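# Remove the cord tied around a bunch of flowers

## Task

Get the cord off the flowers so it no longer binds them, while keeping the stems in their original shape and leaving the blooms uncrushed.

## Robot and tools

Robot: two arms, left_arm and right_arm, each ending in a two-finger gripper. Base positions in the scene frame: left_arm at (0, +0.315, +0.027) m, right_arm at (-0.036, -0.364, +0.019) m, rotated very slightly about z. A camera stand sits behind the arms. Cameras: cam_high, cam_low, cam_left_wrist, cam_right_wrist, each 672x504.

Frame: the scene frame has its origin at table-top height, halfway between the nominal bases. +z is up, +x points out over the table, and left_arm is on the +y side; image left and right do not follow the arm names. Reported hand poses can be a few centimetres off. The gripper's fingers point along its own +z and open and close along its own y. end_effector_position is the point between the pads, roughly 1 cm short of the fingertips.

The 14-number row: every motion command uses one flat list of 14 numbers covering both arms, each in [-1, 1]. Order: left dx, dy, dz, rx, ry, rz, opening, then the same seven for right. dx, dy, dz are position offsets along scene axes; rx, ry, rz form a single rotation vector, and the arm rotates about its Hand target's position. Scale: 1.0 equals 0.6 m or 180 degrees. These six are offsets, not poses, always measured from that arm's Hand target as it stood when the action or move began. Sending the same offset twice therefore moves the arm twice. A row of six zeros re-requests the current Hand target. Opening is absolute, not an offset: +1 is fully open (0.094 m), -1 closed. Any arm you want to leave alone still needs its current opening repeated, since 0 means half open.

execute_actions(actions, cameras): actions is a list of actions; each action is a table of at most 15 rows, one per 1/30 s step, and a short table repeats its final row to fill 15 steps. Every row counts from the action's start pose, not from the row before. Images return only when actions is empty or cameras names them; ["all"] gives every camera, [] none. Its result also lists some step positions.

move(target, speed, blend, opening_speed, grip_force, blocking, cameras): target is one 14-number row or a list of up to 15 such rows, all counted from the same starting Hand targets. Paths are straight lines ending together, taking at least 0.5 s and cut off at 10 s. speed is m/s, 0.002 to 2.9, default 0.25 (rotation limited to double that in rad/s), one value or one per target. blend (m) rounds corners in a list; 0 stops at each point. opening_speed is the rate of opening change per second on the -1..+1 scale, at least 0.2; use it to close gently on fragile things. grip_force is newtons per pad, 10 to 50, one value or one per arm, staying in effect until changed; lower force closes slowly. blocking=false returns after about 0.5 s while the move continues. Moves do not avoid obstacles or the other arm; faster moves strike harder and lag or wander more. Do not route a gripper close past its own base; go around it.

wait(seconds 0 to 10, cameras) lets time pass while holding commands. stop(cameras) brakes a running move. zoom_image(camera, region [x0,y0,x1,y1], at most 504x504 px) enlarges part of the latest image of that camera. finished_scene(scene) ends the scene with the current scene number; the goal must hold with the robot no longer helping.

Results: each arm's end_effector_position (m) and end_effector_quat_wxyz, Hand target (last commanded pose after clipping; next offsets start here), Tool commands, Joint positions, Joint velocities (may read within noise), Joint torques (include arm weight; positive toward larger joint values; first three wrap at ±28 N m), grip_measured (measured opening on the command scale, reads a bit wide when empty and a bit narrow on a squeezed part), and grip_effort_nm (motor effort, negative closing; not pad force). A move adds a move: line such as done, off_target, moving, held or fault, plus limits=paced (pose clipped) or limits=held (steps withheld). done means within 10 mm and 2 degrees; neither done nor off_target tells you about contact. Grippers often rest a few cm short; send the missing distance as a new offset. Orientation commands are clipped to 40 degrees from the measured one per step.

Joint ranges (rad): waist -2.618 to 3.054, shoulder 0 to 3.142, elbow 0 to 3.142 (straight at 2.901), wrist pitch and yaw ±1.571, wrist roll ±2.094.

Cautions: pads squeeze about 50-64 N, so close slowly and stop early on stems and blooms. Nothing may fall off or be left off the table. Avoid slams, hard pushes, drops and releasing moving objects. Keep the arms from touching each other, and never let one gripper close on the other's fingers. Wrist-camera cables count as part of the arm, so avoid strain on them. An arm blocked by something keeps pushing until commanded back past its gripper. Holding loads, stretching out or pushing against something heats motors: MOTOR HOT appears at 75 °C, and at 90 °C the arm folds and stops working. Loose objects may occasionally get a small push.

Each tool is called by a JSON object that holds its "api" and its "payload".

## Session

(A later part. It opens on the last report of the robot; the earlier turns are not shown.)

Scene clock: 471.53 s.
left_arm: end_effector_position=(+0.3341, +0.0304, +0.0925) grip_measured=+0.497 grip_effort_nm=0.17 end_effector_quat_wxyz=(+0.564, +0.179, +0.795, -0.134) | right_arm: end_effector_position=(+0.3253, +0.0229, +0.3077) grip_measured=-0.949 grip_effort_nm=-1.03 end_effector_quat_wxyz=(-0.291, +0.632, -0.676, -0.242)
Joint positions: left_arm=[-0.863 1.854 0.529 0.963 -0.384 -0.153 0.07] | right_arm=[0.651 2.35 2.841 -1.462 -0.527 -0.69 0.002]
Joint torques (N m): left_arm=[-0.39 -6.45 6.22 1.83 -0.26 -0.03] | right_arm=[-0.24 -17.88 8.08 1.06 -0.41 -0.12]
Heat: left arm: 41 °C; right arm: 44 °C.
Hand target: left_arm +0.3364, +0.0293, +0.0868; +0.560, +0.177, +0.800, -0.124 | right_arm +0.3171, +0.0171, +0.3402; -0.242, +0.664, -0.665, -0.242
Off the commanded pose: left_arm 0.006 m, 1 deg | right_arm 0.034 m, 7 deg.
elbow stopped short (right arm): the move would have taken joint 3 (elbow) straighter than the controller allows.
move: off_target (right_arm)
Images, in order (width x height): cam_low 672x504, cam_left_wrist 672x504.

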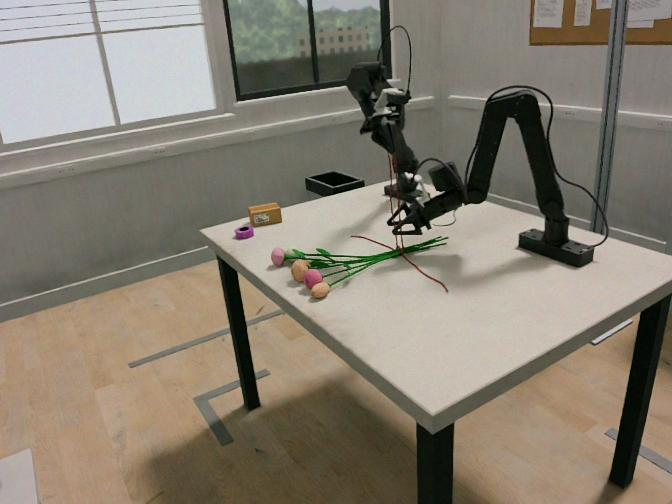

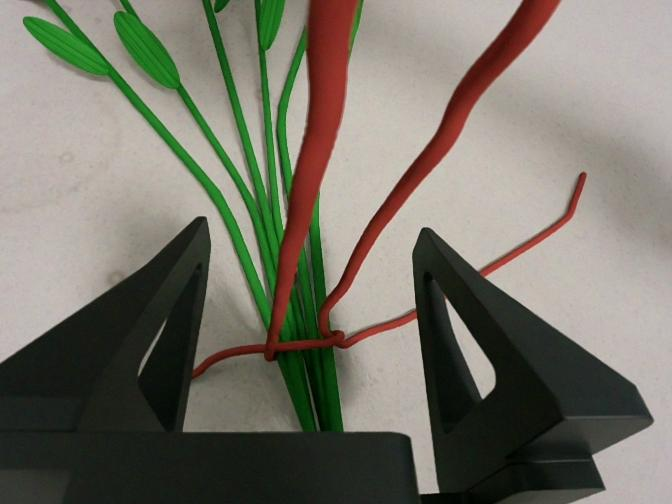

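{"api": "move", "payload": {"target": [[-0.012,0.0057,0,0,0,0,0.5,0,0,0,0,0,0,-1],[-0.012,0.0057,0,0,0,0,-1,0,0,0,0,0,0,-1]], "speed": 0.1, "cameras": ["cam_left_wrist", "cam_low"]}}

Scene clock: 477.73 s.
left_arm: end_effector_position=(+0.3318, +0.0285, +0.0928) grip_measured=-0.949 grip_effort_nm=-1.02 end_effector_quat_wxyz=(+0.565, +0.178, +0.795, -0.134) | right_arm: end_effector_position=(+0.3252, +0.0229, +0.3076) grip_measured=-0.949 grip_effort_nm=-1.03 end_effector_quat_wxyz=(-0.291, +0.632, -0.676, -0.242)
Joint positions: left_arm=[-0.874 1.854 0.529 0.963 -0.396 -0.158 0.002] | right_arm=[0.651 2.35 2.841 -1.462 -0.527 -0.69 0.002]
Joint torques (N m): left_arm=[-0.36 -8.09 4.07 1.87 -0.25 -0.03] | right_arm=[-0.58 -17.87 8.21 1.18 -0.48 -0.08]
Heat: left arm: 41 °C; right arm: 45 °C.
Hand target: left_arm +0.3292, +0.0326, +0.0868; +0.560, +0.178, +0.800, -0.124 | right_arm +0.3171, +0.0171, +0.3402; -0.242, +0.664, -0.665, -0.241
Off the commanded pose: left_arm 0.008 m, 1 deg | right_arm 0.034 m, 7 deg.
elbow stopped short (right arm): the move would have taken joint 3 (elbow) straighter than the controller allows.
move: off_target (right_arm)
Images, in order (width x height): cam_low 672x504, cam_left_wrist 672x504.

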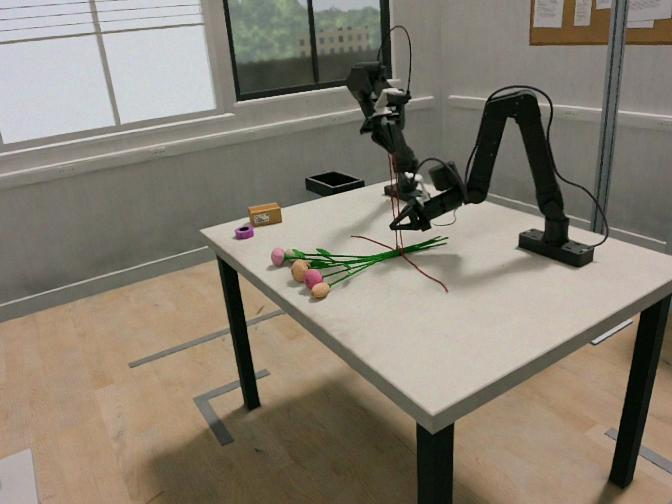

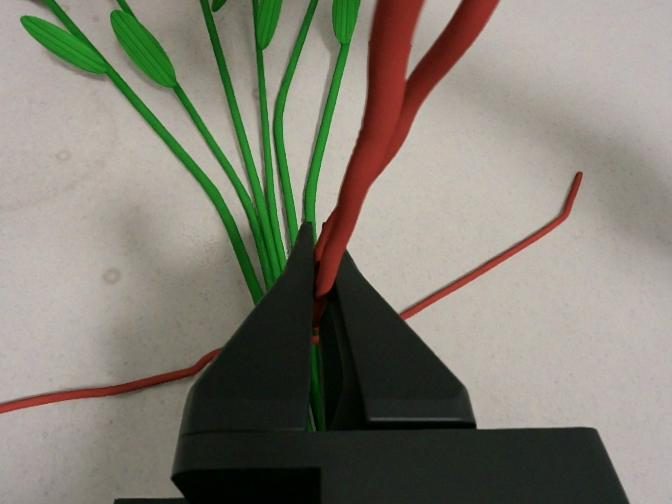

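{"api": "move", "payload": {"target": [[0,0,0,0,0,0,-1,0,0,0,0,0,0,-0.1],[0,0,0,0,0,0,-1,-0.03,-0.22,0.0,0,0,0,-0.1],[0,0,0,0,0,0,-1,-0.08,-0.42,0.0,0,0,0,-0.1]], "speed": [0.1,0.2,0.3], "blend": [0,0.03,0], "cameras": ["cam_high", "cam_low"]}}

Scene clock: 484.87 s.
left_arm: end_effector_position=(+0.3318, +0.0285, +0.0928) grip_measured=-0.949 grip_effort_nm=-1.03 end_effector_quat_wxyz=(+0.565, +0.178, +0.795, -0.134) | right_arm: end_effector_position=(+0.2763, -0.2385, +0.3373) grip_measured=-0.102 grip_effort_nm=0.08 end_effector_quat_wxyz=(-0.328, +0.626, -0.686, -0.176)
Joint positions: left_arm=[-0.874 1.854 0.529 0.963 -0.396 -0.158 0.002] | right_arm=[0.031 1.622 1.935 -1.556 -0.701 -1.333 0.042]
Joint torques (N m): left_arm=[-0.35 -8.12 4.12 1.87 -0.22 -0.05] | right_arm=[0.13 -8.53 4.71 0.67 -0.58 -0.11]
Heat: left arm: 42 °C; right arm: 45 °C.
Hand target: left_arm +0.3292, +0.0326, +0.0868; +0.560, +0.178, +0.800, -0.124 | right_arm +0.2691, -0.2349, +0.3402; +0.242, -0.664, +0.665, +0.242
Off the commanded pose: left_arm 0.008 m, 1 deg | right_arm 0.009 m, 13 deg.
elbow stopped short (right arm): the move would have taken joint 3 (elbow) straighter than the controller allows.
joint sent to its limit (right arm) — joint 4 (wrist pitch), lower limit. The joint targets are off in orientation, not in position.
move: off_target (right_arm)
Images, in order (width x height): cam_high 672x504, cam_low 672x504.

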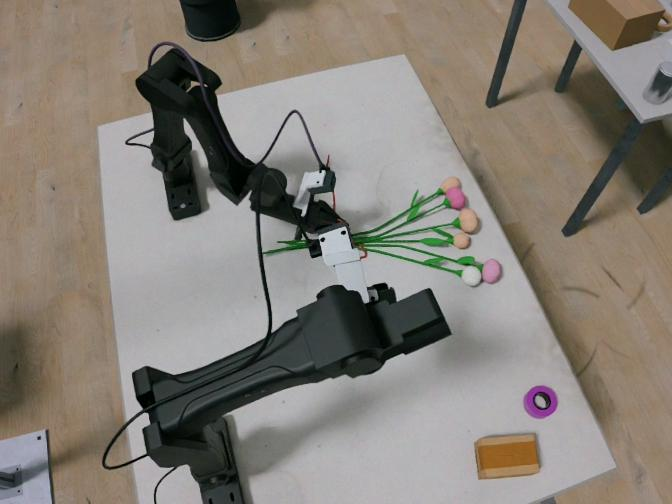

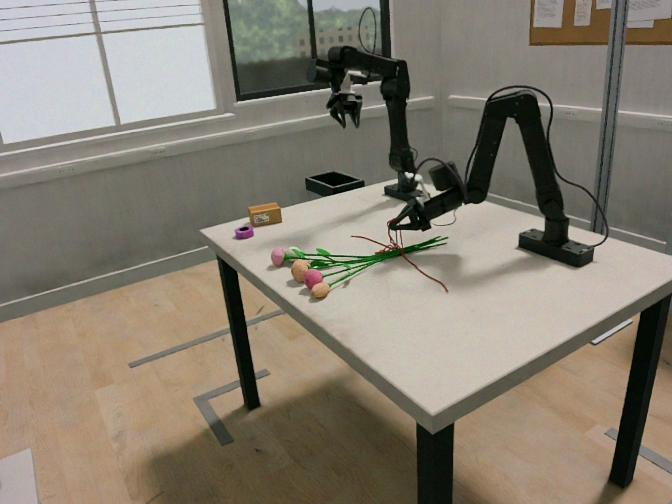

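{"api": "move", "payload": {"target": [0,0,0.4,0,0,0,-1,-0.083,-0.1,-0.1,0,0,0,-0.1], "speed": 0.14, "cameras": ["cam_high", "cam_low", "cam_left_wrist"]}}

Scene clock: 494.27 s.
left_arm: end_effector_position=(+0.3306, +0.0309, +0.3104) grip_measured=-0.949 grip_effort_nm=-1.03 end_effector_quat_wxyz=(+0.548, +0.185, +0.807, -0.120) | right_arm: end_effector_position=(+0.2265, -0.2959, +0.2775) grip_measured=-0.102 grip_effort_nm=0.08 end_effector_quat_wxyz=(-0.301, +0.636, -0.692, -0.161)
Joint positions: left_arm=[-0.874 1.348 1.116 -0.181 -0.4 -0.158 0.002] | right_arm=[-0.181 1.427 1.536 -1.556 -0.687 -1.63 0.042]
Joint torques (N m): left_arm=[-0.34 -7.92 9.58 1.84 -0.21 -0.04] | right_arm=[-0.29 -7.73 4.66 0.34 -0.41 -0.13]
Heat: left arm: 42 °C; right arm: 44 °C.
Hand target: left_arm +0.3292, +0.0326, +0.3268; +0.560, +0.178, +0.800, -0.124 | right_arm +0.2193, -0.2949, +0.2802; -0.242, +0.664, -0.665, -0.242
Off the commanded pose: left_arm 0.017 m, 2 deg | right_arm 0.008 m, 12 deg.
joint sent to its limit (right arm) — joint 4 (wrist pitch), lower limit. The joint targets are off in orientation, not in position.
move: off_target (left_arm, right_arm)
Images, in order (width x height): cam_high 672x504, cam_low 672x504, cam_left_wrist 672x504.

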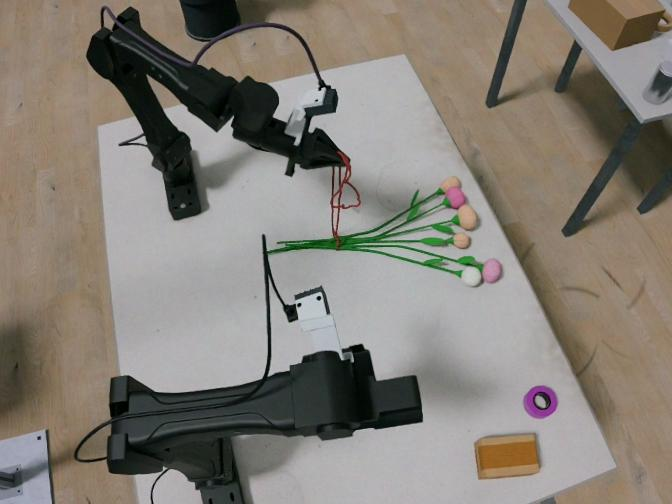

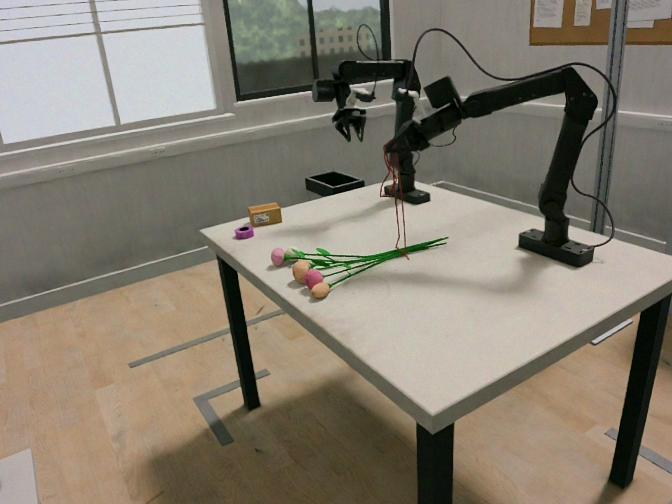

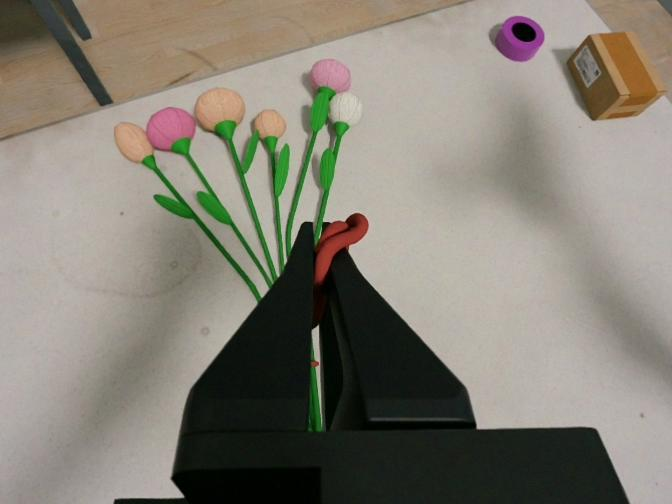

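{"api": "move", "payload": {"target": [0,0,0.25,0,0,0,-1,0,0,0,0,0,0,-0.1], "speed": 0.12, "cameras": ["cam_high", "cam_low"]}}

{"api": "zoom_image", "payload": {"camera": "cam_high", "region": [250, 120, 420, 280]}}

{"api": "zoom_image", "payload": {"camera": "cam_low", "region": [320, 90, 480, 290]}}

Scene clock: 498.83 s.
left_arm: end_effector_position=(+0.3287, +0.0335, +0.4743) grip_measured=-0.949 grip_effort_nm=-1.02 end_effector_quat_wxyz=(+0.559, +0.179, +0.799, -0.128) | right_arm: end_effector_position=(+0.2265, -0.2959, +0.2774) grip_measured=-0.102 grip_effort_nm=0.08 end_effector_quat_wxyz=(-0.301, +0.636, -0.692, -0.161)
Joint positions: left_arm=[-0.874 1.521 1.93 -0.789 -0.401 -0.158 0.002] | right_arm=[-0.181 1.427 1.536 -1.556 -0.687 -1.63 0.042]
Joint torques (N m): left_arm=[-0.47 -5.59 8.55 1.84 -0.19 -0.03] | right_arm=[-0.49 -7.69 4.6 0.3 -0.45 -0.13]
Heat: left arm: 42 °C; right arm: 43 °C.
Hand target: left_arm +0.3292, +0.0326, +0.4768; +0.560, +0.177, +0.800, -0.124 | right_arm +0.2193, -0.2949, +0.2802; -0.242, +0.664, -0.665, -0.242
Off the commanded pose: left_arm 0.003 m, 0 deg | right_arm 0.008 m, 12 deg.
joint sent to its limit (right arm) — joint 4 (wrist pitch), lower limit. The joint targets are off in orientation, not in position.
move: off_target (right_arm)
Images, in order (width x height): cam_high 672x504, cam_low 672x504.

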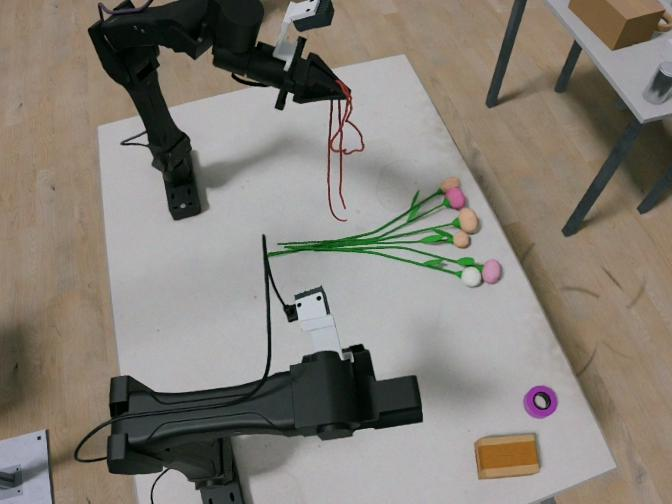

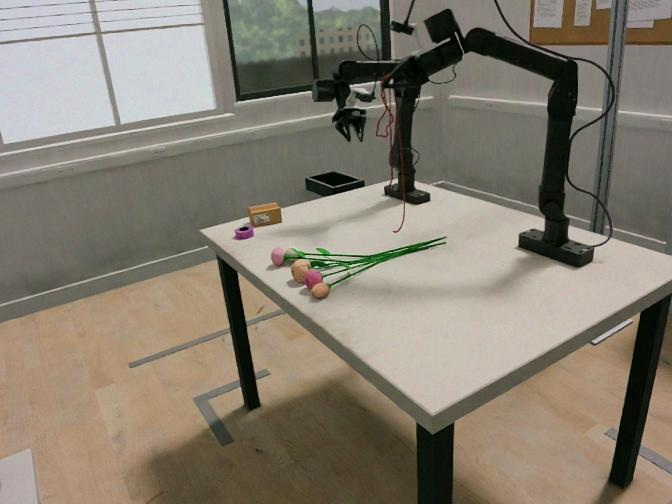

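Scaled by 2.965 from the camera's 672x504 image, which has a finer 960x720 frame.

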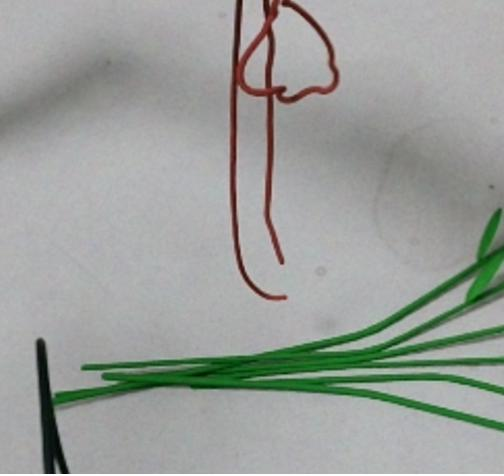

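Scaled by 2.520 from the camera's 672x504 image, which has a finer 960x720 frame.

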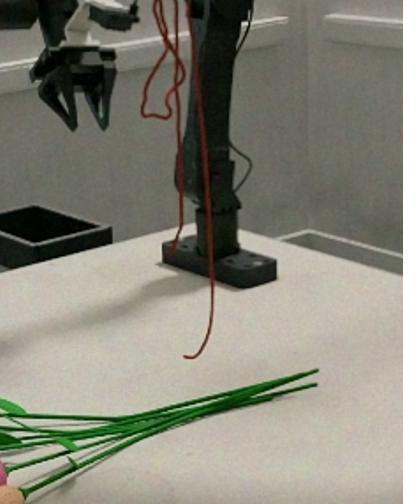

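{"api": "move", "payload": {"target": [[-0.082,0.5457,0,0,0,0,-1,0,0,0,0,0,0,-0.1],[-0.082,0.5457,-0.735,0,0,0,-1,0,0,0,0,0,0,-0.1],[-0.082,0.5457,-0.735,0,0,0,0.3,0,0,0,0,0,0,-0.1]], "speed": [0.25,0.16,0.1], "blend": [0.05,0,0], "cameras": ["cam_high", "cam_low", "cam_left_wrist"]}}

Scene clock: 515.40 s.
left_arm: end_effector_position=(+0.2838, +0.3651, +0.0384) grip_measured=+0.297 grip_effort_nm=0.16 end_effector_quat_wxyz=(+0.561, +0.179, +0.800, -0.112) | right_arm: end_effector_position=(+0.2265, -0.2959, +0.2774) grip_measured=-0.102 grip_effort_nm=0.08 end_effector_quat_wxyz=(-0.301, +0.636, -0.692, -0.161)
Joint positions: left_arm=[0.736 1.864 0.161 0.967 1.032 0.685 0.061] | right_arm=[-0.181 1.427 1.536 -1.556 -0.687 -1.63 0.042]
Joint torques (N m): left_arm=[0.18 -3.92 1.77 1.52 0.48 0.01] | right_arm=[-0.43 -7.75 4.79 0.28 -0.45 -0.12]
Heat: left arm: 42 °C; right arm: 41 °C.
Hand target: left_arm +0.2800, +0.3600, +0.0358; +0.560, +0.178, +0.800, -0.124 | right_arm +0.2193, -0.2949, +0.2802; -0.242, +0.664, -0.665, -0.242
Off the commanded pose: left_arm 0.007 m, 1 deg | right_arm 0.008 m, 12 deg.
joint sent to its limit (right arm) — joint 4 (wrist pitch), lower limit. The joint targets are off in orientation, not in position.
move: off_target (right_arm)
Images, in order (width x height): cam_high 672x504, cam_low 672x504, cam_left_wrist 672x504.

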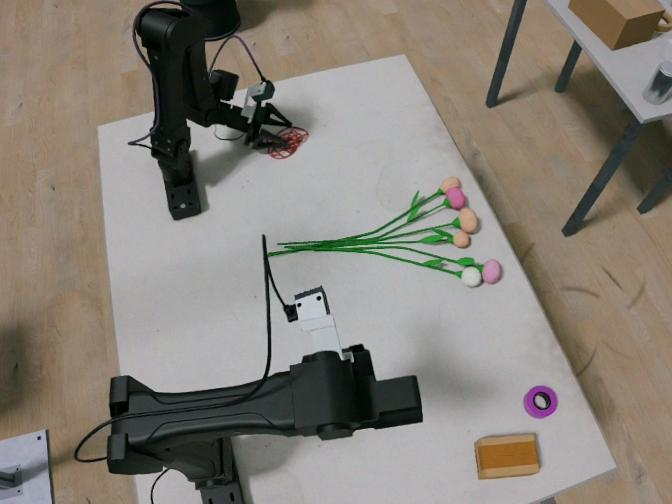

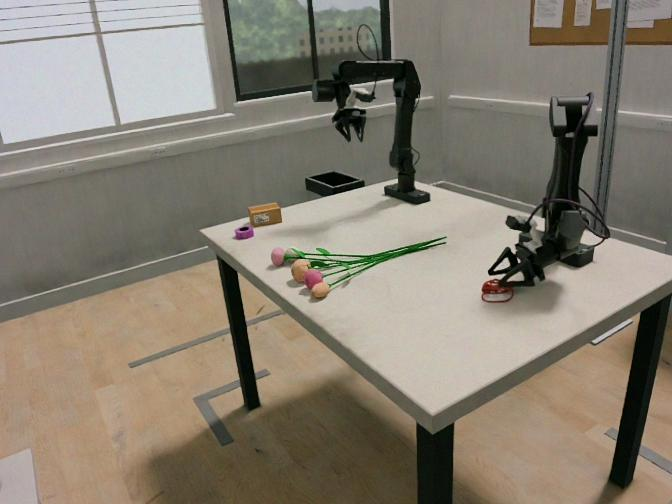

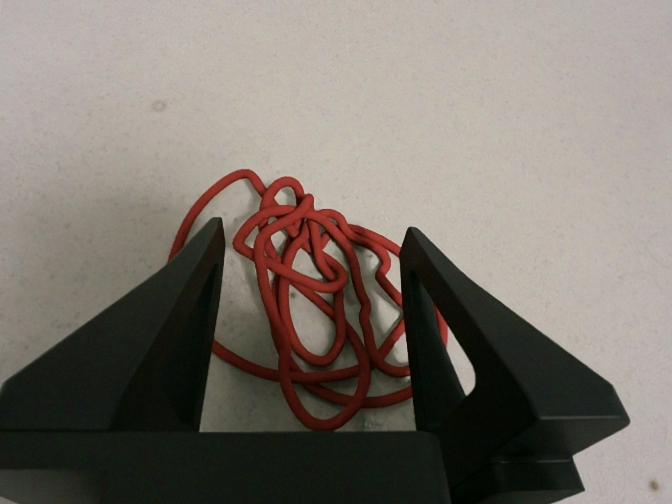

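{"api": "move", "payload": {"target": [-0.02,0.01,0.25,0,0,0,0.3,0,0,0,0,0,0,-0.1], "speed": 0.15, "cameras": ["cam_high", "cam_left_wrist", "cam_low"]}}

Scene clock: 520.00 s.
left_arm: end_effector_position=(+0.2661, +0.3629, +0.1793) grip_measured=+0.297 grip_effort_nm=0.16 end_effector_quat_wxyz=(+0.557, +0.173, +0.802, -0.129) | right_arm: end_effector_position=(+0.2265, -0.2959, +0.2774) grip_measured=-0.102 grip_effort_nm=0.08 end_effector_quat_wxyz=(-0.301, +0.636, -0.692, -0.161)
Joint positions: left_arm=[0.807 1.002 0.466 -0.323 1.097 0.785 0.061] | right_arm=[-0.181 1.427 1.536 -1.556 -0.687 -1.63 0.042]
Joint torques (N m): left_arm=[0.44 -1.24 8.98 1.16 0.36 0.12] | right_arm=[-0.35 -7.73 4.68 0.27 -0.49 -0.08]
Heat: left arm: 42 °C; right arm: 41 °C.
Hand target: left_arm +0.2680, +0.3660, +0.1859; +0.560, +0.178, +0.799, -0.124 | right_arm +0.2193, -0.2949, +0.2802; -0.242, +0.664, -0.665, -0.242
Off the commanded pose: left_arm 0.007 m, 1 deg | right_arm 0.008 m, 12 deg.
joint sent to its limit (right arm) — joint 4 (wrist pitch), lower limit. The joint targets are off in orientation, not in position.
move: off_target (right_arm)
Images, in order (width x height): cam_high 672x504, cam_low 672x504, cam_left_wrist 672x504.

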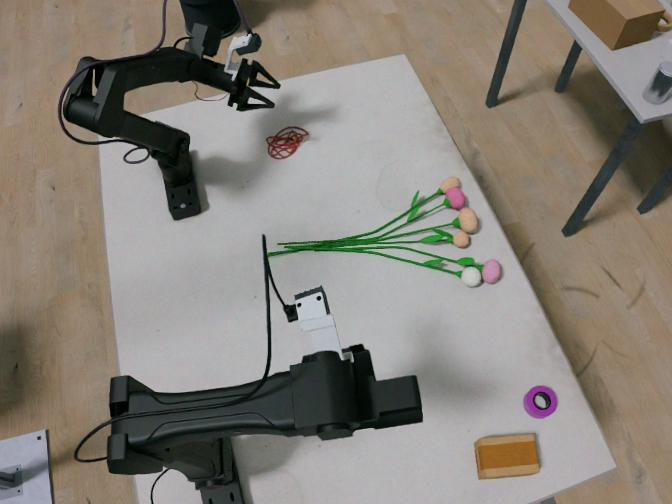

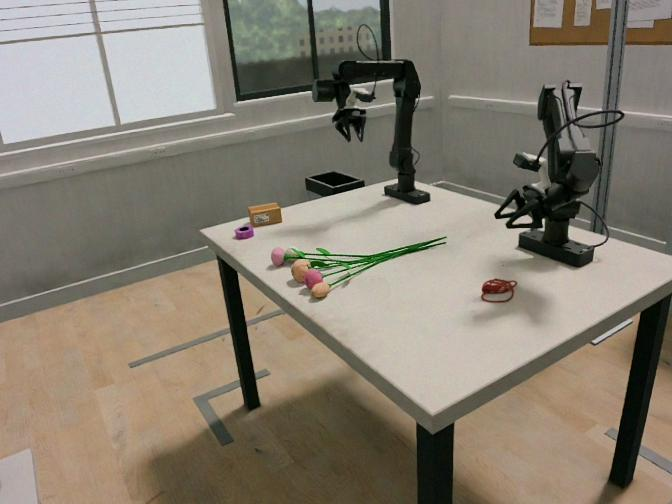

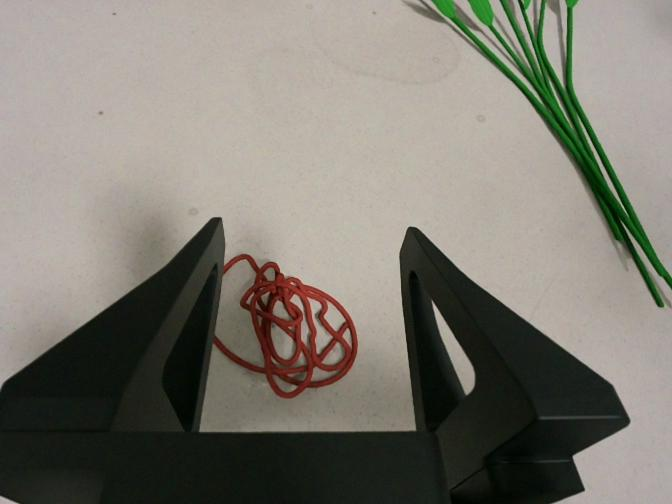

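{"api": "finished_scene", "payload": {"scene": 2}}

The scene is finished: the task was done.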